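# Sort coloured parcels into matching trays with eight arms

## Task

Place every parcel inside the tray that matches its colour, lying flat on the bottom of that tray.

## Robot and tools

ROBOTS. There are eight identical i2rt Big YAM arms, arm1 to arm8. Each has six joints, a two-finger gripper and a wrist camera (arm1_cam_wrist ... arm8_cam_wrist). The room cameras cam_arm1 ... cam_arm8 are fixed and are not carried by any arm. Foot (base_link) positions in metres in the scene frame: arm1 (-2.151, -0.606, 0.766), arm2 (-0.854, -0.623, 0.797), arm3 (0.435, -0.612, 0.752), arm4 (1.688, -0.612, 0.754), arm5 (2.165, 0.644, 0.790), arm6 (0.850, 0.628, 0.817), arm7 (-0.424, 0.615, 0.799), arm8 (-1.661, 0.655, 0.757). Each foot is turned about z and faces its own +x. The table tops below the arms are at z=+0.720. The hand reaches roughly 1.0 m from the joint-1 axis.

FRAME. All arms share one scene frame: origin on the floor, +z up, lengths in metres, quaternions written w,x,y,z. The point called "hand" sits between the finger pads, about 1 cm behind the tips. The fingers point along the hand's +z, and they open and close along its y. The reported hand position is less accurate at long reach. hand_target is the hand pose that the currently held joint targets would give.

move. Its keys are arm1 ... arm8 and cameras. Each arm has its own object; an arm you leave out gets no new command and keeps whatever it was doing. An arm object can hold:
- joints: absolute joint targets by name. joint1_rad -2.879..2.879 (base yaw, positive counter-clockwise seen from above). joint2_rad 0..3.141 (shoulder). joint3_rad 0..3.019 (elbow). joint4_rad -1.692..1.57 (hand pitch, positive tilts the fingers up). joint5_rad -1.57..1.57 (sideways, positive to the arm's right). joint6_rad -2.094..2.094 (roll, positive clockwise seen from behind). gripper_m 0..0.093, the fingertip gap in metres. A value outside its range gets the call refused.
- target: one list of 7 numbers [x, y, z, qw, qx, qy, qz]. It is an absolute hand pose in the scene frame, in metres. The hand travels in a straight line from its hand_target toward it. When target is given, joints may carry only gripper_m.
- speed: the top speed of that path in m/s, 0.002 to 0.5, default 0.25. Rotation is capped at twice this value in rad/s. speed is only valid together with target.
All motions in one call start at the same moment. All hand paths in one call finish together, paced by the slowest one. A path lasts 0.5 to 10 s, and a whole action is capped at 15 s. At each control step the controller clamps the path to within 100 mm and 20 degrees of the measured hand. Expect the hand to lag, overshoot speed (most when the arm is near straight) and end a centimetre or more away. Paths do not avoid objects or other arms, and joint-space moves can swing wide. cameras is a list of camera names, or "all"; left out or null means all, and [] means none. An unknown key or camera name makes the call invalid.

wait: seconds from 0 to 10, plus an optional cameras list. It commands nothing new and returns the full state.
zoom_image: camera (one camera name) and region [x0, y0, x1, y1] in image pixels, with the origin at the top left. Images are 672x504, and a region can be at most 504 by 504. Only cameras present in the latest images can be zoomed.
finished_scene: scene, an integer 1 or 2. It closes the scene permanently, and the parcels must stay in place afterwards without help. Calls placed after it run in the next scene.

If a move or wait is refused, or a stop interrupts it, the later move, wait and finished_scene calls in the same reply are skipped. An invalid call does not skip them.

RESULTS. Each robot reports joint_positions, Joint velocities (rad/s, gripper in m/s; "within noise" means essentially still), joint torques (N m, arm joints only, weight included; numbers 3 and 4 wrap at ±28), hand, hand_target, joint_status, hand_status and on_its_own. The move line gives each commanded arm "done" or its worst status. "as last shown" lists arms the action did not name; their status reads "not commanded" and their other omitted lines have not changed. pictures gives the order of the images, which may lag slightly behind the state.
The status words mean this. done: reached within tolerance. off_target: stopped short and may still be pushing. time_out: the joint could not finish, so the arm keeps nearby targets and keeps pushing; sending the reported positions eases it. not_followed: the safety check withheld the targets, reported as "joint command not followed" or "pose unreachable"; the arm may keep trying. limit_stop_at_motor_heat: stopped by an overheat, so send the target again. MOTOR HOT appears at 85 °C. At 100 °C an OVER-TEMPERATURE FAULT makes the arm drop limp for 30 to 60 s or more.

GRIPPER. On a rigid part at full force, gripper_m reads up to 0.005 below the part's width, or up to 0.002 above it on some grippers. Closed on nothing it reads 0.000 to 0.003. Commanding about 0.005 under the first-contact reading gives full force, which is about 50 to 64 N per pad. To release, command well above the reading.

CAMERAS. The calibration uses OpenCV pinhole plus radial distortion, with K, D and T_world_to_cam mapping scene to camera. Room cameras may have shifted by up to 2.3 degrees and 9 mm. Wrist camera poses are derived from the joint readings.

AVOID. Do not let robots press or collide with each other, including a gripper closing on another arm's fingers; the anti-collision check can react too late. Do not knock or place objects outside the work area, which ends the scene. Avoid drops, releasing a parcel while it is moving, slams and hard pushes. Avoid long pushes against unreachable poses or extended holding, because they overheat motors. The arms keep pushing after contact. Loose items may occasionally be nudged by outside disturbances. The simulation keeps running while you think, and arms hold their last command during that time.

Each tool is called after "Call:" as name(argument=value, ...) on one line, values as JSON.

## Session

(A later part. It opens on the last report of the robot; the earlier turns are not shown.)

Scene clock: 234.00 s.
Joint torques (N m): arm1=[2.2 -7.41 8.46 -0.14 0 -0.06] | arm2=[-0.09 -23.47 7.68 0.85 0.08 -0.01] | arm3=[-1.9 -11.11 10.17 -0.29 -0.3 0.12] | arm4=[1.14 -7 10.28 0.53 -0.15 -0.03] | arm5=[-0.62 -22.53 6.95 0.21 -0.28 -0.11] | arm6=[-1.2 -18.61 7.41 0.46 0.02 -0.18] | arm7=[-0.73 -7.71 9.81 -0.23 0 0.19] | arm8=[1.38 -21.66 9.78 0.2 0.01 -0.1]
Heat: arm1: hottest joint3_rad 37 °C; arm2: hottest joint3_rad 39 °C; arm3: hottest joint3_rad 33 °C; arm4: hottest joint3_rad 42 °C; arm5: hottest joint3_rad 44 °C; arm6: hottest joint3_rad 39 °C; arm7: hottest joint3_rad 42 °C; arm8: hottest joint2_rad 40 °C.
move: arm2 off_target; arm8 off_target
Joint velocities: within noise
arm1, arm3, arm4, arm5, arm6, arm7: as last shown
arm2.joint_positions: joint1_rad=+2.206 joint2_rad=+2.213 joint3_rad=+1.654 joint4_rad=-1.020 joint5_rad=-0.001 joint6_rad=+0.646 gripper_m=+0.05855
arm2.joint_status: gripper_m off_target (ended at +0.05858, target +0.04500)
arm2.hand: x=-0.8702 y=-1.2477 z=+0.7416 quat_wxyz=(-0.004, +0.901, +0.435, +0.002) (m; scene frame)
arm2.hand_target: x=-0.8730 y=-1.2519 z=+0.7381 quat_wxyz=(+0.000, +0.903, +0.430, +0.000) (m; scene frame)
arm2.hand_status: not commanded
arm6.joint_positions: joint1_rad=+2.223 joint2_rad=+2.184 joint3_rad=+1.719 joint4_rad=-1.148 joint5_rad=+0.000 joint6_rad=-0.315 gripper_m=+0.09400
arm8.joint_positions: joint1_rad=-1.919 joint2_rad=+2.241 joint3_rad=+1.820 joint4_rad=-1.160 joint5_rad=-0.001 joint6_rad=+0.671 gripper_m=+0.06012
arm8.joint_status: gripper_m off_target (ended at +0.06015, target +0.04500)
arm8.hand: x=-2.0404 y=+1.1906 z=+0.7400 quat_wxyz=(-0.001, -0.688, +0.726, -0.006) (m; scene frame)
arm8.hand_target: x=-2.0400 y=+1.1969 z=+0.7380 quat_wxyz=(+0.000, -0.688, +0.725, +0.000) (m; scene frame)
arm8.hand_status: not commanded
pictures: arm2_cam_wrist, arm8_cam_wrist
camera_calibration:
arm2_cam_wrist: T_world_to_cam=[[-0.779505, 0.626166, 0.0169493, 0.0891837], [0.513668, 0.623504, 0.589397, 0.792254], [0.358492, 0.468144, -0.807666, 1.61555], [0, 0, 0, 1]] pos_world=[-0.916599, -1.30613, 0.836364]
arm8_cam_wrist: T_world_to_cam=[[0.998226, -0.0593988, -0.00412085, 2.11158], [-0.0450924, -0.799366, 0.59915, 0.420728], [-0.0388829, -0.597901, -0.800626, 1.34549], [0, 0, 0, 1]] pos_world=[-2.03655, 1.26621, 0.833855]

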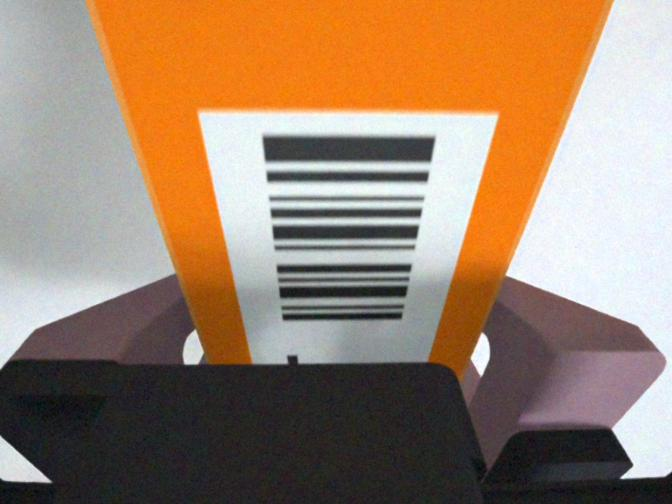

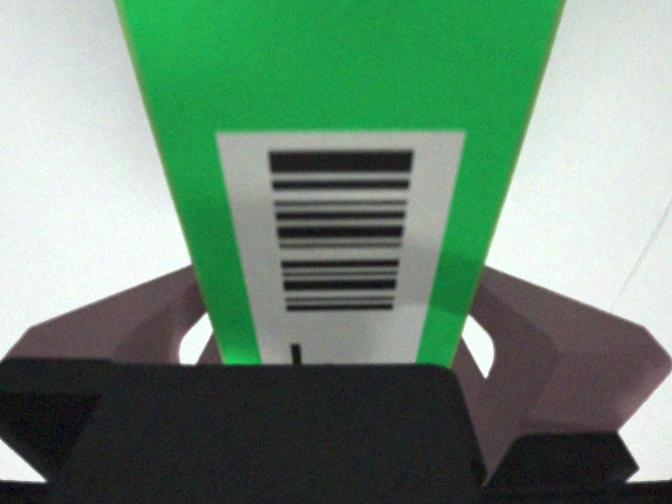

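Call:
move(arm2={"target":[-0.869,-1.245,0.91,0,0.9026,0.4305,0],"speed":0.3}, arm8={"target":[-2.038,1.188,0.91,0,0.6884,-0.7254,0],"speed":0.3}, arm5={"target":[2.481,1.312,0.74,0,0.8704,-0.4924,0],"speed":0.2}, arm6={"target":[0.835,1.248,0.74,0,0.8192,-0.5736,0],"speed":0.2}, cameras=["arm2_cam_wrist","arm8_cam_wrist","arm5_cam_wrist","arm6_cam_wrist"])

Call:
move(arm2={"target":[-0.863,-1.023,0.95,0,0.9026,0.4305,0],"speed":0.35}, arm8={"target":[-1.88,0.965,0.95,0,0.6884,-0.7254,0],"speed":0.35}, arm5={"joints":{"gripper_m":0.045}}, arm6={"joints":{"gripper_m":0.045}}, cameras=[])

Call:
move(arm2={"joints":{"joint1_rad":-2.098,"joint6_rad":0}}, arm8={"joints":{"joint1_rad":0.325}}, arm5={"target":[2.481,1.31,0.91,0,0.8704,-0.4924,0],"speed":0.3}, arm6={"target":[0.832,1.242,0.91,0,0.8192,-0.5736,0],"speed":0.3}, cameras=["arm5_cam_wrist","arm6_cam_wrist"])

Scene clock: 255.43 s.
Joint torques (N m): arm1=[2.32 -8 8.53 -0.09 0.01 -0.07] | arm2=[0.38 -21.54 11.02 0.09 0.08 0.05] | arm3=[-1.9 -10.99 10.13 -0.25 -0.29 0.13] | arm4=[1.14 -7 10.28 0.53 -0.16 -0.03] | arm5=[-0.44 -20.01 7.02 0.92 -0.29 -0.11] | arm6=[-1.14 -15.27 7.12 0.57 0.01 -0.17] | arm7=[-0.85 -7.71 9.83 -0.2 0 0.2] | arm8=[1.73 -19.37 14.42 -0.51 0.02 -0.03]
Heat: arm1: hottest joint3_rad 37 °C; arm2: hottest joint3_rad 38 °C; arm3: hottest joint3_rad 33 °C; arm4: hottest joint3_rad 42 °C; arm5: hottest joint3_rad 42 °C; arm6: hottest joint2_rad 38 °C; arm7: hottest joint3_rad 42 °C; arm8: hottest joint2_rad 38 °C.
move: arm2 off_target; arm5 off_target; arm6 done; arm8 off_target
Joint velocities: within noise
arm1, arm3, arm4, arm7: as last shown
arm2.joint_positions: joint1_rad=+2.206 joint2_rad=+2.006 joint3_rad=+1.768 joint4_rad=-1.343 joint5_rad=-0.001 joint6_rad=+0.646 gripper_m=+0.05855
arm2.joint_status: not commanded
arm2.hand: x=-0.8698 y=-1.2348 z=+0.9062 quat_wxyz=(-0.004, +0.901, +0.435, +0.003) (m; scene frame)
arm2.hand_target: x=-0.8689 y=-1.2446 z=+0.9099 quat_wxyz=(+0.000, +0.903, +0.431, +0.000) (m; scene frame)
arm2.hand_status: off_target (0.011 m and 0.8 deg from the pose sent, 0.169 m and 0.7 deg at the start)
arm5.joint_positions: joint1_rad=-1.754 joint2_rad=+2.514 joint3_rad=+2.261 joint4_rad=-1.323 joint5_rad=+0.001 joint6_rad=-0.979 gripper_m=+0.09398
arm5.joint_status: not commanded
arm5.hand: x=+2.4817 y=+1.3092 z=+0.7519 quat_wxyz=(-0.001, +0.869, -0.495, +0.001) (m; scene frame)
arm5.hand_target: x=+2.4808 y=+1.3118 z=+0.7403 quat_wxyz=(+0.000, +0.870, -0.492, +0.000) (m; scene frame)
arm5.hand_status: off_target (0.012 m and 0.4 deg from the pose sent, 0.082 m and 1.1 deg at the start)
arm6.joint_positions: joint1_rad=+2.223 joint2_rad=+2.219 joint3_rad=+1.612 joint4_rad=-0.970 joint5_rad=+0.000 joint6_rad=-0.315 gripper_m=+0.09400
arm6.joint_status: not commanded
arm6.hand: x=+0.8299 y=+1.2444 z=+0.7444 quat_wxyz=(+0.003, +0.819, -0.574, +0.002) (m; scene frame)
arm6.hand_target: x=+0.8349 y=+1.2480 z=+0.7402 quat_wxyz=(+0.000, +0.819, -0.574, +0.000) (m; scene frame)
arm6.hand_status: done (0.008 m and 0.4 deg from the pose sent, 0.062 m and 2.5 deg at the start)
arm8.joint_positions: joint1_rad=-1.919 joint2_rad=+2.078 joint3_rad=+1.980 joint4_rad=-1.493 joint5_rad=-0.001 joint6_rad=+0.671 gripper_m=+0.06012
arm8.joint_status: not commanded
arm8.hand: x=-2.0313 y=+1.1779 z=+0.9022 quat_wxyz=(-0.002, -0.688, +0.726, -0.010) (m; scene frame)
arm8.hand_target: x=-2.0378 y=+1.1875 z=+0.9102 quat_wxyz=(+0.000, -0.688, +0.725, +0.001) (m; scene frame)
arm8.hand_status: off_target (0.014 m and 1.2 deg from the pose sent, 0.170 m and 0.7 deg at the start; pose on its path clipped on 7 of 45 steps)
pictures: arm2_cam_wrist, arm5_cam_wrist, arm6_cam_wrist, arm8_cam_wrist
camera_calibration:
arm2_cam_wrist: T_world_to_cam=[[-0.779502, 0.626137, 0.0181143, 0.0775517], [0.513665, 0.622396, 0.590569, 0.68456], [0.358503, 0.469655, -0.806784, 1.74341], [0, 0, 0, 1]] pos_world=[-0.916199, -1.29342, 1.00087]
arm5_cam_wrist: T_world_to_cam=[[0.865785, 0.500358, 0.00765008, -2.80832], [0.406836, -0.712699, 0.571441, -0.498555], [0.291377, -0.491633, -0.820607, 0.66163], [0, 0, 0, 1]] pos_world=[2.44145, 1.37512, 0.849317]
arm6_cam_wrist: T_world_to_cam=[[0.937236, 0.348667, 0.00448978, -1.21648], [0.281365, -0.763804, 0.580894, 0.290322], [0.205968, -0.543172, -0.813967, 1.23525], [0, 0, 0, 1]] pos_world=[0.804016, 1.31685, 0.842271]
arm8_cam_wrist: T_world_to_cam=[[0.998231, -0.0594231, 0.00167501, 2.0972], [-0.0483324, -0.794872, 0.604849, 0.296735], [-0.0346106, -0.60386, -0.796338, 1.47998], [0, 0, 0, 1]] pos_world=[-2.02793, 1.25419, 0.99557]

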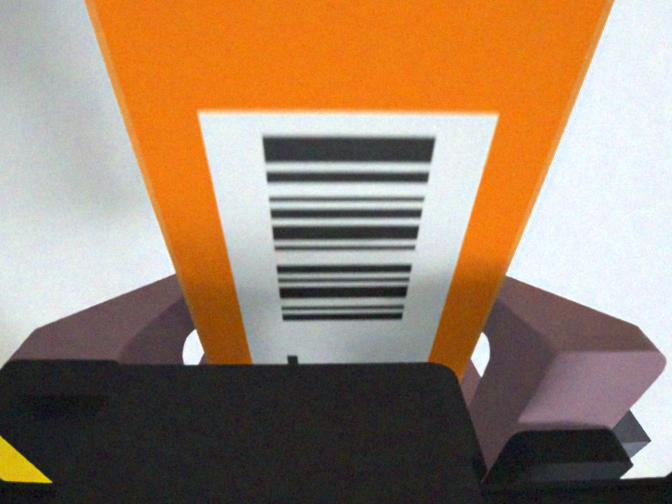

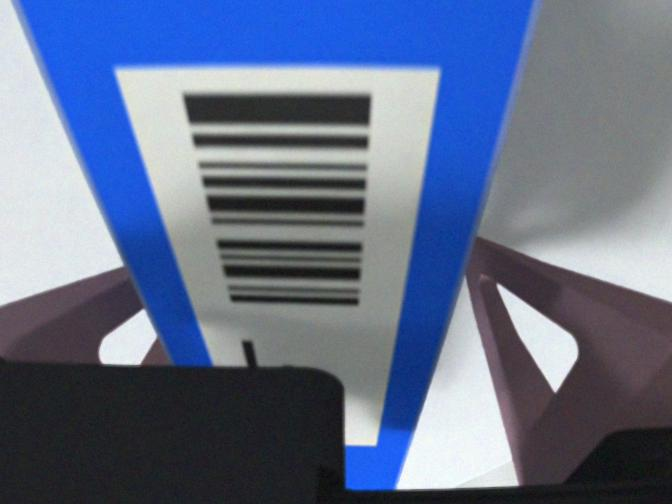

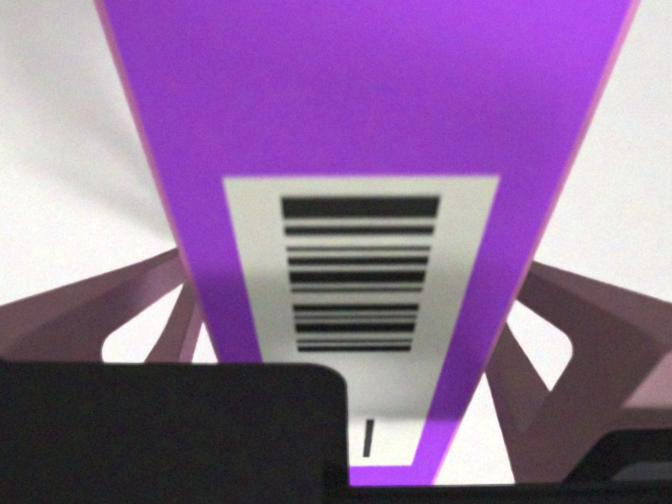

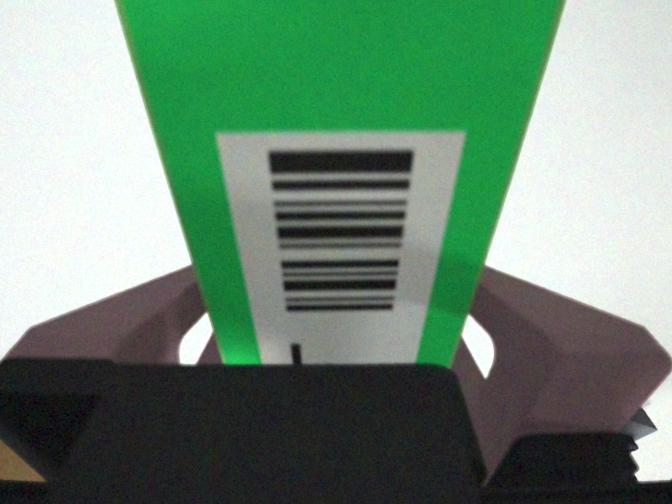

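Scene clock: 257.10 s.
Joint torques (N m): arm1=[1.67 -7.94 8.54 -0.12 -0.01 -0.06] | arm2=[0.56 -13.27 7.88 0.61 0.08 0.07] | arm3=[-1.96 -10.99 10.15 -0.23 -0.29 0.12] | arm4=[1.14 -6.95 10.26 0.53 -0.15 -0.03] | arm5=[-0.5 -19.9 7.02 0.85 -0.27 -0.06] | arm6=[-1.2 -15.33 7.13 0.55 -0.01 -0.16] | arm7=[-0.85 -7.65 9.76 -0.23 -0.01 0.21] | arm8=[1.9 -10.05 9.42 -0.17 0 -0.04]
Heat: arm1: hottest joint3_rad 37 °C; arm2: hottest joint3_rad 38 °C; arm3: hottest joint3_rad 33 °C; arm4: hottest joint3_rad 42 °C; arm5: hottest joint3_rad 42 °C; arm6: hottest joint2_rad 38 °C; arm7: hottest joint3_rad 41 °C; arm8: hottest joint2_rad 38 °C.
move: arm2 done; arm5 off_target; arm6 off_target; arm8 done
Joint velocities: within noise
arm1, arm3, arm4, arm7: as last shown
arm2.joint_positions: joint1_rad=+2.206 joint2_rad=+1.434 joint3_rad=+1.122 joint4_rad=-1.264 joint5_rad=-0.001 joint6_rad=+0.646 gripper_m=+0.05856
arm2.joint_status: not commanded
arm2.hand: x=-0.8644 y=-1.0226 z=+0.9486 quat_wxyz=(-0.003, +0.901, +0.435, +0.002) (m; scene frame)
arm2.hand_target: x=-0.8630 y=-1.0230 z=+0.9500 quat_wxyz=(+0.000, +0.903, +0.431, +0.000) (m; scene frame)
arm2.hand_status: done (0.002 m and 0.7 deg from the pose sent, 0.216 m and 0.8 deg at the start)
arm5.joint_positions: joint1_rad=-1.754 joint2_rad=+2.514 joint3_rad=+2.261 joint4_rad=-1.323 joint5_rad=+0.001 joint6_rad=-0.979 gripper_m=+0.05820
arm5.joint_status: gripper_m off_target (ended at +0.05823, target +0.04500)
arm5.hand: x=+2.4816 y=+1.3092 z=+0.7516 quat_wxyz=(-0.001, +0.869, -0.495, +0.001) (m; scene frame)
arm5.hand_target: x=+2.4808 y=+1.3118 z=+0.7403 quat_wxyz=(+0.000, +0.870, -0.492, +0.000) (m; scene frame)
arm5.hand_status: not commanded
arm6.joint_positions: joint1_rad=+2.223 joint2_rad=+2.219 joint3_rad=+1.612 joint4_rad=-0.970 joint5_rad=+0.001 joint6_rad=-0.316 gripper_m=+0.05940
arm6.joint_status: gripper_m off_target (ended at +0.05944, target +0.04500)
arm6.hand: x=+0.8300 y=+1.2445 z=+0.7444 quat_wxyz=(+0.003, +0.819, -0.573, +0.002) (m; scene frame)
arm6.hand_target: x=+0.8350 y=+1.2480 z=+0.7402 quat_wxyz=(+0.000, +0.819, -0.574, +0.000) (m; scene frame)
arm6.hand_status: not commanded
arm8.joint_positions: joint1_rad=-1.919 joint2_rad=+1.354 joint3_rad=+1.151 joint4_rad=-1.370 joint5_rad=-0.001 joint6_rad=+0.671 gripper_m=+0.06012
arm8.joint_status: not commanded
arm8.hand: x=-1.8809 y=+0.9659 z=+0.9493 quat_wxyz=(-0.001, -0.688, +0.726, -0.001) (m; scene frame)
arm8.hand_target: x=-1.8800 y=+0.9649 z=+0.9500 quat_wxyz=(+0.000, -0.688, +0.725, +0.000) (m; scene frame)
arm8.hand_status: done (0.001 m and 0.2 deg from the pose sent, 0.265 m and 1.2 deg at the start)
pictures: none
No camera images: "cameras" was empty.

Scene clock: 259.93 s.
Joint torques (N m): arm1=[2.08 -7.82 8.53 -0.16 0.01 -0.06] | arm2=[0.03 -14.15 7.88 0.17 -0.01 -0.19] | arm3=[-1.85 -10.93 10.18 -0.27 -0.3 0.13] | arm4=[1.14 -7 10.28 0.53 -0.15 -0.03] | arm5=[-0.85 -21.07 10.11 -0.18 -0.16 -0.13] | arm6=[-0.91 -15.97 11.59 -0.24 0 -0.12] | arm7=[-0.73 -7.82 9.81 -0.25 0 0.21] | arm8=[2.32 -10.17 9.37 -0.18 0.02 -0.05]
Heat: arm1: hottest joint3_rad 37 °C; arm2: hottest joint3_rad 38 °C; arm3: hottest joint3_rad 33 °C; arm4: hottest joint3_rad 42 °C; arm5: hottest joint3_rad 42 °C; arm6: hottest joint2_rad 38 °C; arm7: hottest joint3_rad 41 °C; arm8: hottest joint2_rad 38 °C.
move: arm2 done; arm5 off_target; arm6 off_target; arm8 done
Joint velocities: within noise
arm1, arm3, arm4, arm7: as last shown
arm2.joint_positions: joint1_rad=-2.096 joint2_rad=+1.443 joint3_rad=+1.122 joint4_rad=-1.252 joint5_rad=+0.000 joint6_rad=+0.013 gripper_m=+0.05857
arm2.joint_status: all done
arm2.hand: x=-0.4806 y=-0.4721 z=+0.9460 quat_wxyz=(+0.001, +0.185, -0.983, -0.001) (m; scene frame)
arm2.hand_target: x=-0.4829 y=-0.4741 z=+0.9506 quat_wxyz=(+0.000, +0.190, -0.982, -0.001) (m; scene frame)
arm2.hand_status: not commanded
arm4.hand: x=+1.8511 y=-0.2828 z=+0.9892 quat_wxyz=(+0.006, +0.701, -0.714, -0.001) (m; scene frame)
arm4.hand_target: x=+1.8484 y=-0.2780 z=+0.9857 quat_wxyz=(+0.007, +0.708, -0.706, -0.001) (m; scene frame)
arm5.joint_positions: joint1_rad=-1.754 joint2_rad=+2.458 joint3_rad=+2.519 joint4_rad=-1.675 joint5_rad=-0.002 joint6_rad=-0.979 gripper_m=+0.05821
arm5.joint_status: not commanded
arm5.hand: x=+2.4775 y=+1.3019 z=+0.8901 quat_wxyz=(+0.018, +0.869, -0.495, +0.001) (m; scene frame)
arm5.hand_target: x=+2.4804 y=+1.3092 z=+0.9099 quat_wxyz=(-0.002, +0.870, -0.492, +0.000) (m; scene frame)
arm5.hand_status: off_target (0.022 m and 2.1 deg from the pose sent, 0.159 m and 0.4 deg at the start; pose on its path clipped on 7 of 85 steps; a joint's target at an end of its range on 53 of 85 steps)
arm6.joint_positions: joint1_rad=+2.223 joint2_rad=+2.024 joint3_rad=+1.689 joint4_rad=-1.284 joint5_rad=+0.001 joint6_rad=-0.316 gripper_m=+0.05942
arm6.joint_status: not commanded
arm6.hand: x=+0.8307 y=+1.2258 z=+0.8876 quat_wxyz=(+0.019, +0.819, -0.573, +0.014) (m; scene frame)
arm6.hand_target: x=+0.8320 y=+1.2410 z=+0.9102 quat_wxyz=(+0.000, +0.819, -0.573, +0.000) (m; scene frame)
arm6.hand_status: off_target (0.028 m and 2.7 deg from the pose sent, 0.166 m and 0.4 deg at the start; pose on its path clipped on 5 of 85 steps)
arm8.joint_positions: joint1_rad=+0.321 joint2_rad=+1.354 joint3_rad=+1.151 joint4_rad=-1.369 joint5_rad=-0.001 joint6_rad=+0.671 gripper_m=+0.06014
arm8.joint_status: all done
arm8.hand: x=-1.7682 y=+0.2901 z=+0.9500 quat_wxyz=(+0.000, -0.953, -0.303, +0.000) (m; scene frame)
arm8.hand_target: x=-1.7668 y=+0.2913 z=+0.9507 quat_wxyz=(-0.001, -0.952, -0.305, +0.001) (m; scene frame)
arm8.hand_status: not commanded
pictures: arm5_cam_wrist, arm6_cam_wrist
camera_calibration:
arm5_cam_wrist: T_world_to_cam=[[0.865653, 0.500034, -0.024732, -2.7725], [0.417762, -0.694236, 0.586099, -0.645156], [0.275899, -0.51769, -0.809862, 0.835411], [0, 0, 0, 1]] pos_world=[2.43906, 1.37094, 0.986123]
arm6_cam_wrist: T_world_to_cam=[[0.937117, 0.348929, -0.00770504, -1.20078], [0.280578, -0.74005, 0.611229, 0.137398], [0.207574, -0.574956, -0.791416, 1.35907], [0, 0, 0, 1]] pos_world=[0.804615, 1.30208, 0.982357]

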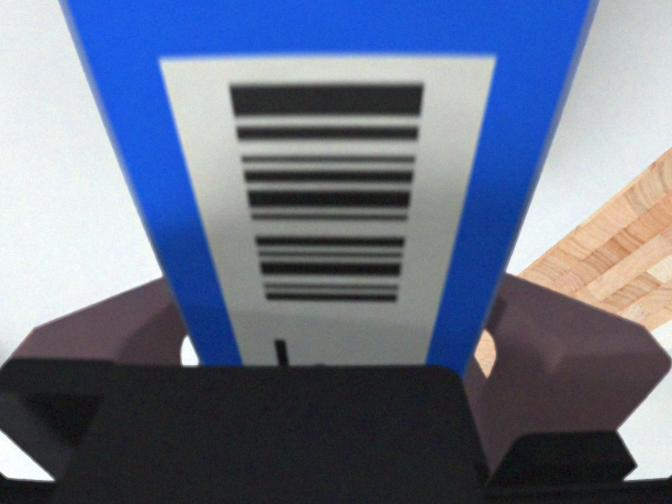

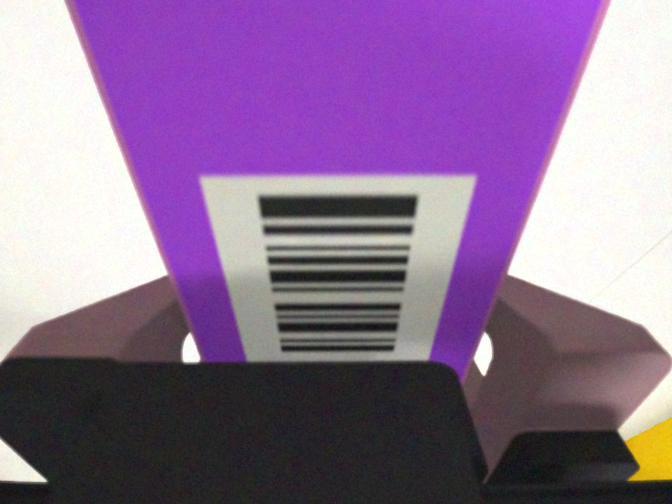

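Call:
move(arm2={"target":[-0.185,-0.357,0.91,0,0,1,0],"speed":0.35}, arm8={"target":[-1.853,-0.005,0.91,0,0.7071,0.7071,0],"speed":0.35}, arm5={"target":[2.338,1.005,0.95,0,0.8704,-0.4924,0],"speed":0.35}, arm6={"target":[0.837,1.03,0.95,0,0.8192,-0.5736,0],"speed":0.35}, cameras=[])

Call:
move(arm2={"target":[-0.185,-0.357,0.748,0,0,1,0],"speed":0.15}, arm8={"target":[-1.853,-0.005,0.748,0,0.7071,0.7071,0],"speed":0.15}, arm5={"joints":{"joint1_rad":1.553,"joint6_rad":0}}, arm6={"joints":{"joint1_rad":-1.173,"joint6_rad":0}}, cameras=["arm2_cam_wrist","arm8_cam_wrist"])

Scene clock: 278.17 s.
Joint torques (N m): arm1=[2.02 -7.82 8.43 -0.12 0 -0.07] | arm2=[-0.26 -25.58 12.21 0.05 0.08 0.07] | arm3=[-1.79 -10.99 10.13 -0.29 -0.29 0.12] | arm4=[1.14 -7 10.26 0.51 -0.16 -0.03] | arm5=[-1.61 -8.7 6.72 0.62 -0.13 -0.14] | arm6=[-0.5 -10.11 7.86 0.17 -0.01 -0.08] | arm7=[-0.67 -7.88 9.84 -0.24 -0.01 0.2] | arm8=[2.02 -20.78 14.9 -0.68 -0.22 -0.09]
Heat: arm1: hottest joint3_rad 37 °C; arm2: hottest joint3_rad 39 °C; arm3: hottest joint3_rad 33 °C; arm4: hottest joint3_rad 42 °C; arm5: hottest joint3_rad 41 °C; arm6: hottest joint2_rad 38 °C; arm7: hottest joint3_rad 41 °C; arm8: hottest joint2_rad 38 °C.
move: arm2 off_target; arm5 done; arm6 done; arm8 off_target
Joint velocities: within noise
arm1.joint_positions: joint1_rad=+1.524 joint2_rad=+1.291 joint3_rad=+1.222 joint4_rad=-1.478 joint5_rad=+0.001 joint6_rad=-0.453 gripper_m=+0.09399
arm1.joint_status: not commanded
arm1.hand: x=-1.9839 y=-0.2747 z=+1.0042 quat_wxyz=(-0.009, +0.701, -0.713, +0.002) (m; scene frame)
arm1.hand_target: x=-1.9886 y=-0.2754 z=+1.0002 quat_wxyz=(+0.002, +0.707, -0.707, +0.005) (m; scene frame)
arm1.hand_status: not commanded
arm2.joint_positions: joint1_rad=-2.096 joint2_rad=+2.332 joint3_rad=+2.325 joint4_rad=-1.580 joint5_rad=+0.000 joint6_rad=+0.365 gripper_m=+0.05857
arm2.joint_status: not commanded
arm2.hand: x=-0.1957 y=-0.3565 z=+0.9065 quat_wxyz=(+0.008, +0.010, -1.000, +0.002) (m; scene frame)
arm2.hand_target: x=-0.1855 y=-0.3573 z=+0.9102 quat_wxyz=(-0.001, +0.000, -1.000, +0.000) (m; scene frame)
arm2.hand_status: off_target (0.011 m and 1.5 deg from the pose sent, 0.319 m and 21.3 deg at the start)
arm3.joint_positions: joint1_rad=+0.235 joint2_rad=+1.301 joint3_rad=+1.208 joint4_rad=-1.478 joint5_rad=+0.004 joint6_rad=-0.405 gripper_m=+0.09396
arm3.joint_status: not commanded
arm3.hand: x=+0.0935 y=-0.4776 z=+0.9830 quat_wxyz=(-0.005, +1.000, +0.015, +0.004) (m; scene frame)
arm3.hand_target: x=+0.0950 y=-0.4731 z=+0.9876 quat_wxyz=(-0.003, +1.000, +0.000, +0.003) (m; scene frame)
arm3.hand_status: not commanded
arm4.joint_positions: joint1_rad=+0.163 joint2_rad=+1.289 joint3_rad=+1.219 joint4_rad=-1.497 joint5_rad=+0.001 joint6_rad=-0.437 gripper_m=+0.09398
arm4.joint_status: not commanded
arm4.hand: x=+1.8511 y=-0.2828 z=+0.9892 quat_wxyz=(+0.006, +0.701, -0.714, -0.001) (m; scene frame)
arm4.hand_target: x=+1.8484 y=-0.2780 z=+0.9857 quat_wxyz=(+0.007, +0.708, -0.706, -0.001) (m; scene frame)
arm4.hand_status: not commanded
arm5.joint_positions: joint1_rad=-1.754 joint2_rad=+1.444 joint3_rad=+1.133 joint4_rad=-1.290 joint5_rad=-0.002 joint6_rad=-0.979 gripper_m=+0.05821
arm5.joint_status: not commanded
arm5.hand: x=+2.3348 y=+1.0021 z=+0.9453 quat_wxyz=(+0.011, +0.869, -0.495, +0.000) (m; scene frame)
arm5.hand_target: x=+2.3379 y=+1.0049 z=+0.9500 quat_wxyz=(+0.000, +0.870, -0.492, +0.000) (m; scene frame)
arm5.hand_status: done (0.006 m and 1.3 deg from the pose sent, 0.333 m and 2.1 deg at the start)
arm6.joint_positions: joint1_rad=+2.223 joint2_rad=+1.477 joint3_rad=+1.086 joint4_rad=-1.208 joint5_rad=+0.001 joint6_rad=-0.316 gripper_m=+0.05942
arm6.joint_status: not commanded
arm6.hand: x=+0.8374 y=+1.0282 z=+0.9397 quat_wxyz=(+0.011, +0.819, -0.573, +0.009) (m; scene frame)
arm6.hand_target: x=+0.8370 y=+1.0300 z=+0.9499 quat_wxyz=(+0.000, +0.819, -0.573, +0.000) (m; scene frame)
arm6.hand_status: done (0.010 m and 1.6 deg from the pose sent, 0.206 m and 2.7 deg at the start)
arm7: as last shown
arm8.joint_positions: joint1_rad=+0.322 joint2_rad=+2.198 joint3_rad=+2.184 joint4_rad=-1.578 joint5_rad=+0.003 joint6_rad=-0.274 gripper_m=+0.06014
arm8.joint_status: not commanded
arm8.hand: x=-1.8513 y=+0.0069 z=+0.9041 quat_wxyz=(+0.006, -0.711, -0.704, -0.008) (m; scene frame)
arm8.hand_target: x=-1.8529 y=-0.0044 z=+0.9100 quat_wxyz=(+0.000, -0.707, -0.707, +0.001) (m; scene frame)
arm8.hand_status: off_target (0.013 m and 1.3 deg from the pose sent, 0.310 m and 54.7 deg at the start)
pictures: none
No camera images: "cameras" was empty.

Scene clock: 280.73 s.
Joint torques (N m): arm1=[1.79 -7.59 8.53 -0.18 0.02 -0.06] | arm2=[-0.26 -27.22 8.49 0.9 0.08 0.08] | arm3=[-1.85 -10.99 10.15 -0.27 -0.3 0.12] | arm4=[1.08 -7 10.26 0.53 -0.16 -0.03] | arm5=[-0.38 -9.93 6.72 -0.01 -0.09 0.05] | arm6=[-0.97 -10.05 7.88 -0.1 0 -0.02] | arm7=[-0.85 -7.65 9.83 -0.27 0 0.2] | arm8=[2.08 -22.24 9.63 0.28 -0.2 -0.12]
Heat: arm1: hottest joint3_rad 37 °C; arm2: hottest joint3_rad 39 °C; arm3: hottest joint3_rad 33 °C; arm4: hottest joint3_rad 42 °C; arm5: hottest joint3_rad 41 °C; arm6: hottest joint2_rad 38 °C; arm7: hottest joint3_rad 41 °C; arm8: hottest joint2_rad 38 °C.
move: arm2 done; arm5 done; arm6 done; arm8 done
Joint velocities: within noise
arm1, arm3, arm4, arm7: as last shown
arm2.joint_positions: joint1_rad=-2.096 joint2_rad=+2.444 joint3_rad=+2.125 joint4_rad=-1.259 joint5_rad=+0.000 joint6_rad=+0.365 gripper_m=+0.05857
arm2.joint_status: not commanded
arm2.hand: x=-0.1900 y=-0.3540 z=+0.7532 quat_wxyz=(+0.004, +0.010, -1.000, +0.001) (m; scene frame)
arm2.hand_target: x=-0.1850 y=-0.3571 z=+0.7482 quat_wxyz=(+0.000, +0.000, -1.000, +0.000) (m; scene frame)
arm2.hand_status: done (0.008 m and 1.2 deg from the pose sent, 0.159 m and 1.5 deg at the start)
arm5.joint_positions: joint1_rad=+1.550 joint2_rad=+1.454 joint3_rad=+1.133 joint4_rad=-1.277 joint5_rad=-0.001 joint6_rad=-0.010 gripper_m=+0.05818
arm5.joint_status: all done
arm5.hand: x=+2.0526 y=+0.2582 z=+0.9356 quat_wxyz=(-0.009, +0.796, +0.605, +0.015) (m; scene frame)
arm5.hand_target: x=+2.0533 y=+0.2573 z=+0.9443 quat_wxyz=(-0.003, +0.798, +0.602, +0.006) (m; scene frame)
arm5.hand_status: not commanded
arm6.joint_positions: joint1_rad=-1.168 joint2_rad=+1.477 joint3_rad=+1.086 joint4_rad=-1.201 joint5_rad=+0.001 joint6_rad=-0.007 gripper_m=+0.05945
arm6.joint_status: all done
arm6.hand: x=+0.7642 y=+0.2358 z=+0.9395 quat_wxyz=(+0.007, -0.777, -0.630, -0.008) (m; scene frame)
arm6.hand_target: x=+0.7622 y=+0.2363 z=+0.9498 quat_wxyz=(+0.000, -0.781, -0.625, +0.000) (m; scene frame)
arm6.hand_status: not commanded
arm8.joint_positions: joint1_rad=+0.322 joint2_rad=+2.301 joint3_rad=+1.969 joint4_rad=-1.242 joint5_rad=+0.003 joint6_rad=-0.275 gripper_m=+0.06015
arm8.joint_status: not commanded
arm8.hand: x=-1.8539 y=-0.0024 z=+0.7552 quat_wxyz=(+0.002, -0.710, -0.704, +0.000) (m; scene frame)
arm8.hand_target: x=-1.8530 y=-0.0049 z=+0.7480 quat_wxyz=(+0.000, -0.707, -0.707, +0.000) (m; scene frame)
arm8.hand_status: done (0.008 m and 0.6 deg from the pose sent, 0.157 m and 1.3 deg at the start)
pictures: arm2_cam_wrist, arm8_cam_wrist
camera_calibration:
arm2_cam_wrist: T_world_to_cam=[[0.0144786, -0.9998, 0.013785, -0.362795], [-0.807789, -0.00357067, 0.589461, -0.594339], [-0.589294, -0.0196699, -0.807679, 0.609921], [0, 0, 0, 1]] pos_world=[-0.115425, -0.352848, 0.847961]
arm8_cam_wrist: T_world_to_cam=[[-0.999858, 0.0148728, -0.00788085, -1.84671], [0.00729727, 0.804951, 0.593296, -0.428352], [0.0151677, 0.593155, -0.804946, 0.758008], [0, 0, 0, 1]] pos_world=[-1.85482, -0.0773475, 0.849741]

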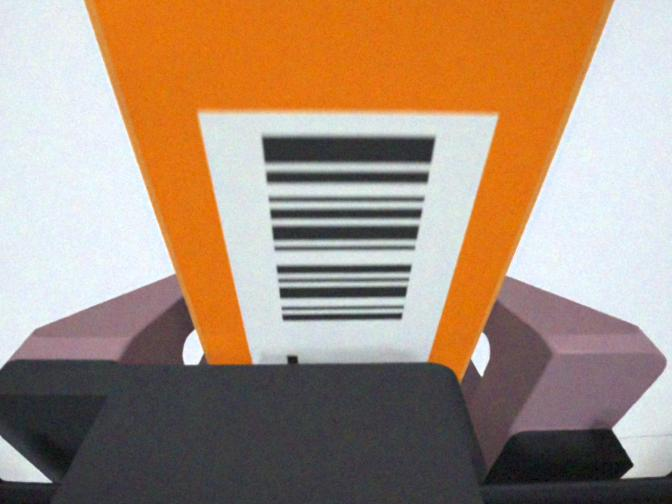

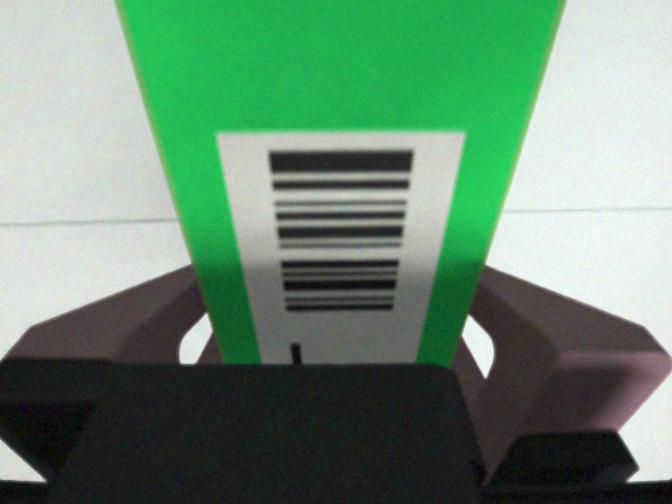

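Call:
move(arm2={"joints":{"gripper_m":0.088}}, arm8={"joints":{"gripper_m":0.088}}, arm5={"target":[1.98,-0.005,0.9,0,0.7071,0.7071,0],"speed":0.35}, arm6={"target":[0.71,-0.01,0.91,0,0.7071,0.7071,0],"speed":0.35}, cameras=[])

Call:
move(arm2={"target":[-0.19,-0.355,0.92,0,0,1,0],"speed":0.25}, arm8={"target":[-1.854,-0.003,0.92,0,0.7071,0.7071,0],"speed":0.25}, arm5={"target":[1.98,-0.003,0.748,0,0.7071,0.7071,0],"speed":0.15}, arm6={"target":[0.71,-0.005,0.748,0,0.7071,0.7071,0],"speed":0.15}, cameras=[])

Call:
move(arm2={"target":[-0.5,-0.47,0.97,0,0,1,0],"speed":0.35}, arm8={"target":[-1.77,0.3,0.97,0,0.7071,0.7071,0],"speed":0.35}, arm1={"target":[-1.852,-0.015,0.9,0,0.7071,-0.7071,0],"speed":0.3}, arm3={"target":[-0.185,-0.355,0.9,0,1,0,0],"speed":0.3}, arm5={"joints":{"gripper_m":0.088}}, arm6={"joints":{"gripper_m":0.088}}, cameras=["arm1_cam_wrist","arm3_cam_wrist"])

Call:
move(arm5={"target":[1.98,-0.003,0.92,0,0.7071,0.7071,0],"speed":0.25}, arm6={"target":[0.71,-0.005,0.92,0,0.7071,0.7071,0],"speed":0.25}, cameras=["arm1_cam_wrist","arm3_cam_wrist"])

Scene clock: 301.63 s.
Joint torques (N m): arm1=[1.9 -7.53 8.54 -0.05 0.02 -0.07] | arm2=[-0.26 -27.22 8.5 0.9 0.08 0.07] | arm3=[-1.9 -10.93 10.14 -0.27 -0.3 0.13] | arm4=[1.14 -7 10.26 0.51 -0.15 -0.03] | arm5=[-0.03 -17.61 10.14 -0.2 -0.19 -0.18] | arm6=[-0.67 -15.27 12.59 -0.27 -0.02 -0.18] | arm7=[-0.73 -7.82 9.84 -0.31 0.01 0.2] | arm8=[2.02 -22.18 9.61 0.28 -0.19 -0.09]
Heat: arm1: hottest joint3_rad 37 °C; arm2: hottest joint2_rad 38 °C; arm3: hottest joint3_rad 33 °C; arm4: hottest joint3_rad 42 °C; arm5: hottest joint3_rad 40 °C; arm6: hottest joint3_rad 37 °C; arm7: hottest joint3_rad 41 °C; arm8: hottest joint2_rad 41 °C.
move: arm2 done; arm5 off_target; arm6 off_target; arm8 done
Joint velocities: within noise
arm1, arm3, arm4: as last shown
arm2.joint_positions: joint1_rad=-2.096 joint2_rad=+2.444 joint3_rad=+2.125 joint4_rad=-1.259 joint5_rad=+0.000 joint6_rad=+0.365 gripper_m=+0.08792
arm2.joint_status: all done
arm2.hand: x=-0.1900 y=-0.3540 z=+0.7532 quat_wxyz=(+0.004, +0.010, -1.000, +0.001) (m; scene frame)
arm2.hand_target: x=-0.1850 y=-0.3571 z=+0.7482 quat_wxyz=(+0.000, +0.000, -1.000, +0.000) (m; scene frame)
arm2.hand_status: not commanded
arm4.hand_target: x=+1.8484 y=-0.2780 z=+0.9857 quat_wxyz=(+0.007, +0.708, -0.707, -0.001) (m; scene frame)
arm5.joint_positions: joint1_rad=+1.550 joint2_rad=+2.168 joint3_rad=+2.003 joint4_rad=-1.435 joint5_rad=+0.003 joint6_rad=-0.265 gripper_m=+0.05819
arm5.joint_status: not commanded
arm5.hand: x=+1.9800 y=+0.0093 z=+0.8825 quat_wxyz=(-0.009, +0.713, +0.701, +0.016) (m; scene frame)
arm5.hand_target: x=+1.9804 y=-0.0041 z=+0.9002 quat_wxyz=(+0.000, +0.707, +0.707, -0.001) (m; scene frame)
arm5.hand_status: off_target (0.023 m and 2.3 deg from the pose sent, 0.275 m and 15.7 deg at the start)
arm6.joint_positions: joint1_rad=-1.168 joint2_rad=+2.110 joint3_rad=+1.862 joint4_rad=-1.354 joint5_rad=+0.001 joint6_rad=-0.206 gripper_m=+0.05945
arm6.joint_status: not commanded
arm6.hand: x=+0.7141 y=+0.0060 z=+0.8983 quat_wxyz=(+0.009, -0.710, -0.704, -0.013) (m; scene frame)
arm6.hand_target: x=+0.7101 y=-0.0092 z=+0.9103 quat_wxyz=(+0.000, -0.707, -0.707, +0.001) (m; scene frame)
arm6.hand_status: off_target (0.020 m and 1.9 deg from the pose sent, 0.253 m and 11.9 deg at the start)
arm7.joint_positions: joint1_rad=-1.033 joint2_rad=+1.291 joint3_rad=+1.224 joint4_rad=-1.479 joint5_rad=-0.002 joint6_rad=-0.114 gripper_m=+0.09310
arm7.joint_status: not commanded
arm7.hand: x=-0.4614 y=+0.2464 z=+1.0402 quat_wxyz=(-0.007, -0.703, -0.711, +0.008) (m; scene frame)
arm7.hand_target: x=-0.4635 y=+0.2495 z=+1.0355 quat_wxyz=(+0.001, -0.708, -0.706, +0.000) (m; scene frame)
arm7.hand_status: not commanded
arm8.joint_positions: joint1_rad=+0.322 joint2_rad=+2.301 joint3_rad=+1.969 joint4_rad=-1.242 joint5_rad=+0.003 joint6_rad=-0.275 gripper_m=+0.08792
arm8.joint_status: all done
arm8.hand: x=-1.8539 y=-0.0024 z=+0.7552 quat_wxyz=(+0.002, -0.710, -0.704, +0.000) (m; scene frame)
arm8.hand_target: x=-1.8530 y=-0.0049 z=+0.7480 quat_wxyz=(+0.000, -0.707, -0.707, +0.000) (m; scene frame)
arm8.hand_status: not commanded
pictures: none
No camera images: "cameras" was empty.

Scene clock: 303.57 s.
Joint torques (N m): arm1=[2.08 -7.36 8.57 -0.12 0.02 -0.06] | arm2=[0.15 -27.34 12.1 0.2 0.07 0.08] | arm3=[-1.85 -10.99 10.17 -0.23 -0.3 0.14] | arm4=[1.14 -7 10.28 0.51 -0.15 -0.03] | arm5=[-0.79 -17.32 6.43 0.5 -0.06 -0.1] | arm6=[-0.85 -16.32 7.6 0.57 -0.03 -0.18] | arm7=[-0.85 -7.65 9.87 -0.23 0.01 0.2] | arm8=[1.85 -22.83 14.63 -0.66 -0.2 -0.1]
Heat: arm1: hottest joint3_rad 37 °C; arm2: hottest joint2_rad 38 °C; arm3: hottest joint3_rad 33 °C; arm4: hottest joint3_rad 43 °C; arm5: hottest joint3_rad 40 °C; arm6: hottest joint3_rad 37 °C; arm7: hottest joint3_rad 41 °C; arm8: hottest joint2_rad 41 °C.
move: arm2 off_target; arm5 done; arm6 done; arm8 off_target
Joint velocities: within noise
arm1, arm3, arm4, arm7: as last shown
arm2.joint_positions: joint1_rad=-2.096 joint2_rad=+2.334 joint3_rad=+2.323 joint4_rad=-1.592 joint5_rad=+0.000 joint6_rad=+0.371 gripper_m=+0.08792
arm2.joint_status: not commanded
arm2.hand: x=-0.1993 y=-0.3579 z=+0.9048 quat_wxyz=(+0.015, +0.007, -1.000, +0.005) (m; scene frame)
arm2.hand_target: x=-0.1906 y=-0.3553 z=+0.9201 quat_wxyz=(-0.001, +0.000, -1.000, +0.000) (m; scene frame)
arm2.hand_status: off_target (0.018 m and 2.0 deg from the pose sent, 0.167 m and 1.2 deg at the start)
arm5.joint_positions: joint1_rad=+1.550 joint2_rad=+2.293 joint3_rad=+1.863 joint4_rad=-1.142 joint5_rad=+0.000 joint6_rad=-0.268 gripper_m=+0.05819
arm5.joint_status: not commanded
arm5.hand: x=+1.9784 y=+0.0010 z=+0.7502 quat_wxyz=(-0.001, +0.712, +0.702, +0.004) (m; scene frame)
arm5.hand_target: x=+1.9801 y=-0.0029 z=+0.7479 quat_wxyz=(+0.000, +0.707, +0.707, +0.000) (m; scene frame)
arm5.hand_status: done (0.005 m and 0.9 deg from the pose sent, 0.135 m and 2.3 deg at the start)
arm6.joint_positions: joint1_rad=-1.168 joint2_rad=+2.277 joint3_rad=+1.736 joint4_rad=-1.044 joint5_rad=+0.001 joint6_rad=-0.208 gripper_m=+0.05945
arm6.joint_status: not commanded
arm6.hand: x=+0.7127 y=+0.0000 z=+0.7490 quat_wxyz=(+0.004, -0.709, -0.705, -0.006) (m; scene frame)
arm6.hand_target: x=+0.7099 y=-0.0048 z=+0.7479 quat_wxyz=(+0.000, -0.707, -0.707, +0.000) (m; scene frame)
arm6.hand_status: done (0.006 m and 0.9 deg from the pose sent, 0.151 m and 1.9 deg at the start)
arm8.joint_positions: joint1_rad=+0.322 joint2_rad=+2.215 joint3_rad=+2.202 joint4_rad=-1.600 joint5_rad=+0.003 joint6_rad=-0.277 gripper_m=+0.08792
arm8.joint_status: not commanded
arm8.hand: x=-1.8511 y=+0.0077 z=+0.9000 quat_wxyz=(+0.011, -0.710, -0.704, -0.017) (m; scene frame)
arm8.hand_target: x=-1.8538 y=-0.0020 z=+0.9202 quat_wxyz=(+0.000, -0.707, -0.707, +0.001) (m; scene frame)
arm8.hand_status: off_target (0.023 m and 2.4 deg from the pose sent, 0.165 m and 0.6 deg at the start)
pictures: none
No camera images: "cameras" was empty.

Scene clock: 305.73 s.
Joint torques (N m): arm1=[1.03 -18.73 12.41 -0.31 -0.09 -0.09] | arm2=[0.85 -11.87 7.94 0.72 0.08 0.08] | arm3=[-1.9 -22.95 14.17 -0.58 -0.29 0.07] | arm4=[1.14 -7 10.26 0.53 -0.15 -0.03] | arm5=[-0.44 -18.55 6.28 0.72 -0.1 -0.13] | arm6=[-0.85 -16.44 7.64 0.55 -0.03 -0.17] | arm7=[-0.73 -7.82 9.8 -0.23 0 0.2] | arm8=[1.2 -9.29 9.42 -0.49 -0.21 -0.08]
Heat: arm1: hottest joint3_rad 37 °C; arm2: hottest joint2_rad 38 °C; arm3: hottest joint3_rad 33 °C; arm4: hottest joint3_rad 43 °C; arm5: hottest joint3_rad 40 °C; arm6: hottest joint2_rad 37 °C; arm7: hottest joint3_rad 41 °C; arm8: hottest joint2_rad 41 °C.
move: arm1 off_target; arm2 done; arm3 off_target; arm5 done; arm6 done; arm8 done
Joint velocities: within noise
arm1.joint_positions: joint1_rad=+1.524 joint2_rad=+2.101 joint3_rad=+1.988 joint4_rad=-1.465 joint5_rad=-0.005 joint6_rad=-0.464 gripper_m=+0.09399
arm1.joint_status: not commanded
arm1.hand: x=-1.8574 y=-0.0256 z=+0.8948 quat_wxyz=(+0.007, +0.705, -0.710, +0.004) (m; scene frame)
arm1.hand_target: x=-1.8522 y=-0.0154 z=+0.9000 quat_wxyz=(-0.001, +0.707, -0.707, +0.000) (m; scene frame)
arm1.hand_status: off_target (0.013 m and 1.0 deg from the pose sent, 0.309 m and 1.5 deg at the start)
arm2.joint_positions: joint1_rad=-2.079 joint2_rad=+1.377 joint3_rad=+1.125 joint4_rad=-1.320 joint5_rad=+0.000 joint6_rad=+0.396 gripper_m=+0.08792
arm2.joint_status: not commanded
arm2.hand: x=-0.4995 y=-0.4728 z=+0.9715 quat_wxyz=(+0.001, +0.003, -1.000, +0.000) (m; scene frame)
arm2.hand_target: x=-0.5000 y=-0.4700 z=+0.9700 quat_wxyz=(+0.000, +0.000, -1.000, +0.000) (m; scene frame)
arm2.hand_status: done (0.003 m and 0.4 deg from the pose sent, 0.328 m and 2.0 deg at the start)
arm3.joint_positions: joint1_rad=+0.230 joint2_rad=+2.144 joint3_rad=+2.063 joint4_rad=-1.521 joint5_rad=-0.003 joint6_rad=-0.405 gripper_m=+0.09396
arm3.joint_status: not commanded
arm3.hand: x=-0.1758 y=-0.3688 z=+0.8844 quat_wxyz=(+0.005, +1.000, +0.013, +0.017) (m; scene frame)
arm3.hand_target: x=-0.1840 y=-0.3554 z=+0.9001 quat_wxyz=(+0.000, +1.000, +0.000, -0.001) (m; scene frame)
arm3.hand_status: off_target (0.023 m and 2.5 deg from the pose sent, 0.315 m and 1.8 deg at the start)
arm4, arm7: as last shown
arm5.joint_positions: joint1_rad=+1.550 joint2_rad=+2.293 joint3_rad=+1.863 joint4_rad=-1.142 joint5_rad=+0.000 joint6_rad=-0.268 gripper_m=+0.08789
arm5.joint_status: all done
arm5.hand: x=+1.9784 y=+0.0010 z=+0.7502 quat_wxyz=(-0.001, +0.712, +0.702, +0.004) (m; scene frame)
arm5.hand_target: x=+1.9802 y=-0.0029 z=+0.7479 quat_wxyz=(+0.000, +0.707, +0.707, +0.000) (m; scene frame)
arm5.hand_status: not commanded
arm6.joint_positions: joint1_rad=-1.168 joint2_rad=+2.277 joint3_rad=+1.736 joint4_rad=-1.044 joint5_rad=+0.001 joint6_rad=-0.208 gripper_m=+0.08789
arm6.joint_status: all done
arm6.hand: x=+0.7127 y=+0.0000 z=+0.7490 quat_wxyz=(+0.004, -0.709, -0.705, -0.006) (m; scene frame)
arm6.hand_target: x=+0.7099 y=-0.0048 z=+0.7479 quat_wxyz=(+0.000, -0.707, -0.707, +0.000) (m; scene frame)
arm6.hand_status: not commanded
arm8.joint_positions: joint1_rad=+0.317 joint2_rad=+1.323 joint3_rad=+1.178 joint4_rad=-1.416 joint5_rad=+0.003 joint6_rad=-0.288 gripper_m=+0.08792
arm8.joint_status: not commanded
arm8.hand: x=-1.7689 y=+0.2960 z=+0.9711 quat_wxyz=(-0.001, -0.707, -0.707, +0.005) (m; scene frame)
arm8.hand_target: x=-1.7699 y=+0.3000 z=+0.9699 quat_wxyz=(+0.000, -0.707, -0.707, +0.000) (m; scene frame)
arm8.hand_status: done (0.004 m and 0.6 deg from the pose sent, 0.311 m and 2.4 deg at the start)
pictures: arm1_cam_wrist, arm3_cam_wrist
camera_calibration:
arm1_cam_wrist: T_world_to_cam=[[0.999704, -0.0227401, -0.00863267, 1.865], [-0.0133531, -0.809736, 0.586642, -0.56579], [-0.0203305, -0.586353, -0.8098, 0.798482], [0, 0, 0, 1]] pos_world=[-1.85577, 0.0524625, 0.994627]
arm3_cam_wrist: T_world_to_cam=[[-0.0203963, 0.999792, -0.000114925, 0.364087], [0.792965, 0.0162469, 0.609051, -0.38745], [0.608926, 0.0123313, -0.793131, 0.93708], [0, 0, 0, 1]] pos_world=[-0.255953, -0.369272, 0.979246]

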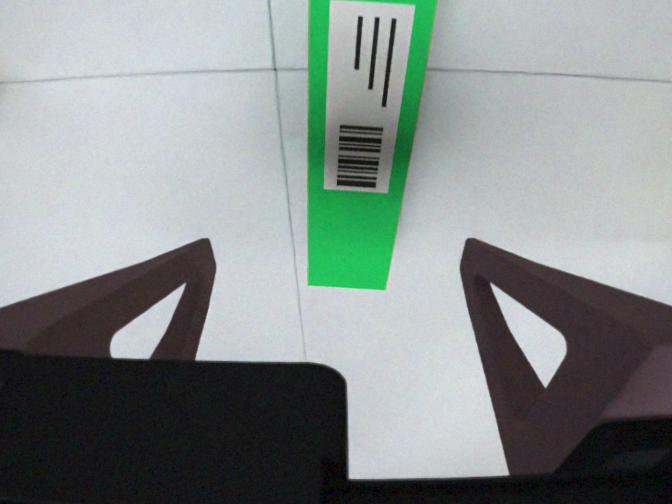

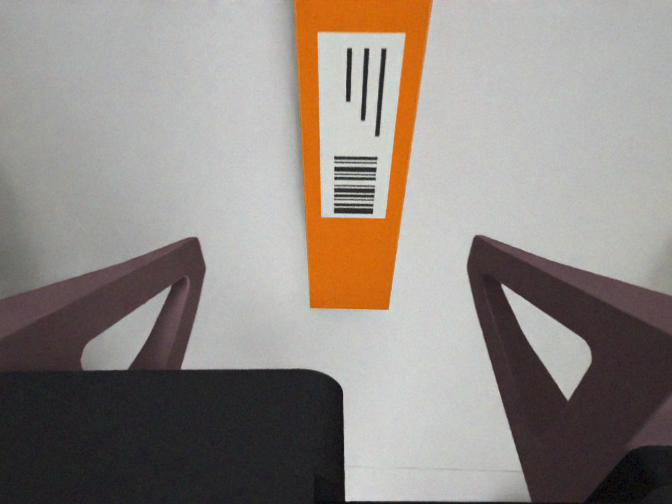

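Scene clock: 307.40 s.
Joint torques (N m): arm1=[1.08 -18.37 12.37 -0.1 -0.07 -0.1] | arm2=[0.85 -11.93 7.95 0.7 0.08 0.07] | arm3=[-2.02 -23 14.17 -0.35 -0.31 0.07] | arm4=[1.14 -7 10.28 0.53 -0.15 -0.03] | arm5=[-0.15 -18.43 9.68 -0.21 -0.08 -0.16] | arm6=[-0.85 -16.85 11.97 -0.23 -0.02 -0.18] | arm7=[-0.73 -7.77 9.84 -0.29 0.02 0.21] | arm8=[1.26 -9.29 9.43 -0.46 -0.2 -0.07]
Heat: arm1: hottest joint3_rad 37 °C; arm2: hottest joint2_rad 38 °C; arm3: hottest joint3_rad 34 °C; arm4: hottest joint3_rad 43 °C; arm5: hottest joint3_rad 40 °C; arm6: hottest joint2_rad 37 °C; arm7: hottest joint3_rad 41 °C; arm8: hottest joint2_rad 41 °C.
move: arm5 off_target; arm6 off_target
Joint velocities: within noise
arm1.joint_positions: joint1_rad=+1.524 joint2_rad=+2.101 joint3_rad=+1.988 joint4_rad=-1.466 joint5_rad=-0.005 joint6_rad=-0.464 gripper_m=+0.09399
arm1.joint_status: not commanded
arm1.hand: x=-1.8574 y=-0.0257 z=+0.8948 quat_wxyz=(+0.007, +0.705, -0.710, +0.004) (m; scene frame)
arm1.hand_target: x=-1.8522 y=-0.0155 z=+0.9000 quat_wxyz=(-0.001, +0.707, -0.707, +0.000) (m; scene frame)
arm1.hand_status: not commanded
arm2, arm3, arm4, arm7, arm8: as last shown
arm3.hand: x=-0.1757 y=-0.3688 z=+0.8844 quat_wxyz=(+0.005, +1.000, +0.013, +0.017) (m; scene frame)
arm5.joint_positions: joint1_rad=+1.550 joint2_rad=+2.153 joint3_rad=+2.041 joint4_rad=-1.480 joint5_rad=+0.000 joint6_rad=-0.268 gripper_m=+0.08789
arm5.joint_status: not commanded
arm5.hand: x=+1.9802 y=+0.0084 z=+0.9066 quat_wxyz=(-0.006, +0.712, +0.702, +0.013) (m; scene frame)
arm5.hand_target: x=+1.9803 y=-0.0024 z=+0.9200 quat_wxyz=(+0.000, +0.707, +0.707, +0.000) (m; scene frame)
arm5.hand_status: off_target (0.018 m and 1.8 deg from the pose sent, 0.170 m and 0.9 deg at the start)
arm6.joint_positions: joint1_rad=-1.168 joint2_rad=+2.110 joint3_rad=+1.861 joint4_rad=-1.368 joint5_rad=+0.001 joint6_rad=-0.208 gripper_m=+0.08789
arm6.joint_status: not commanded
arm6.hand: x=+0.7148 y=+0.0095 z=+0.8981 quat_wxyz=(+0.013, -0.709, -0.705, -0.019) (m; scene frame)
arm6.hand_target: x=+0.7101 y=-0.0040 z=+0.9203 quat_wxyz=(+0.000, -0.707, -0.707, +0.001) (m; scene frame)
arm6.hand_status: off_target (0.027 m and 2.6 deg from the pose sent, 0.171 m and 0.9 deg at the start; pose on its path clipped on 6 of 50 steps)
pictures: arm1_cam_wrist, arm3_cam_wrist
camera_calibration:
arm1_cam_wrist: T_world_to_cam=[[0.999703, -0.0227219, -0.00876413, 1.86523], [-0.0132539, -0.809526, 0.586935, -0.565849], [-0.0204311, -0.586644, -0.809587, 0.798016], [0, 0, 0, 1]] pos_world=[-1.85587, 0.0524636, 0.994527]
arm3_cam_wrist: T_world_to_cam=[[-0.0204137, 0.999792, -0.00026228, 0.364227], [0.792745, 0.0163461, 0.609334, -0.387686], [0.609212, 0.0122309, -0.792913, 0.936824], [0, 0, 0, 1]] pos_world=[-0.255953, -0.369272, 0.979146]

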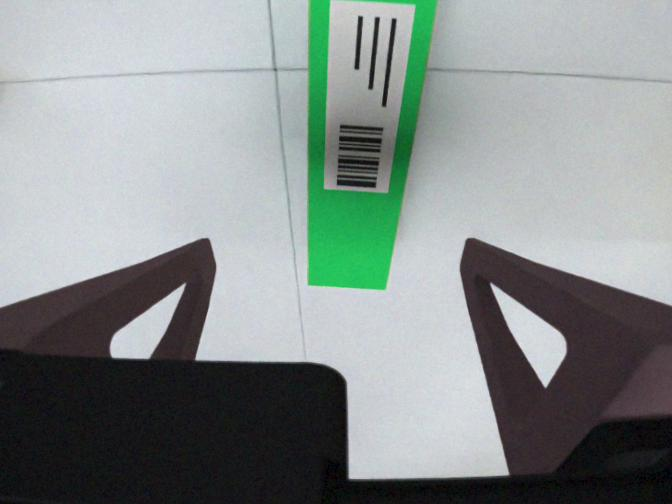

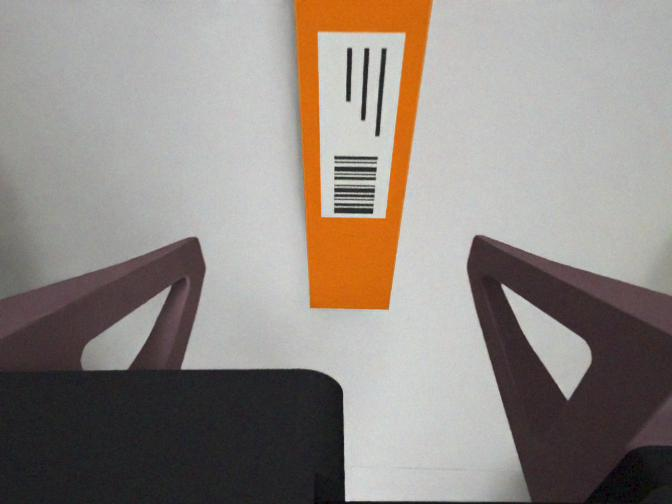

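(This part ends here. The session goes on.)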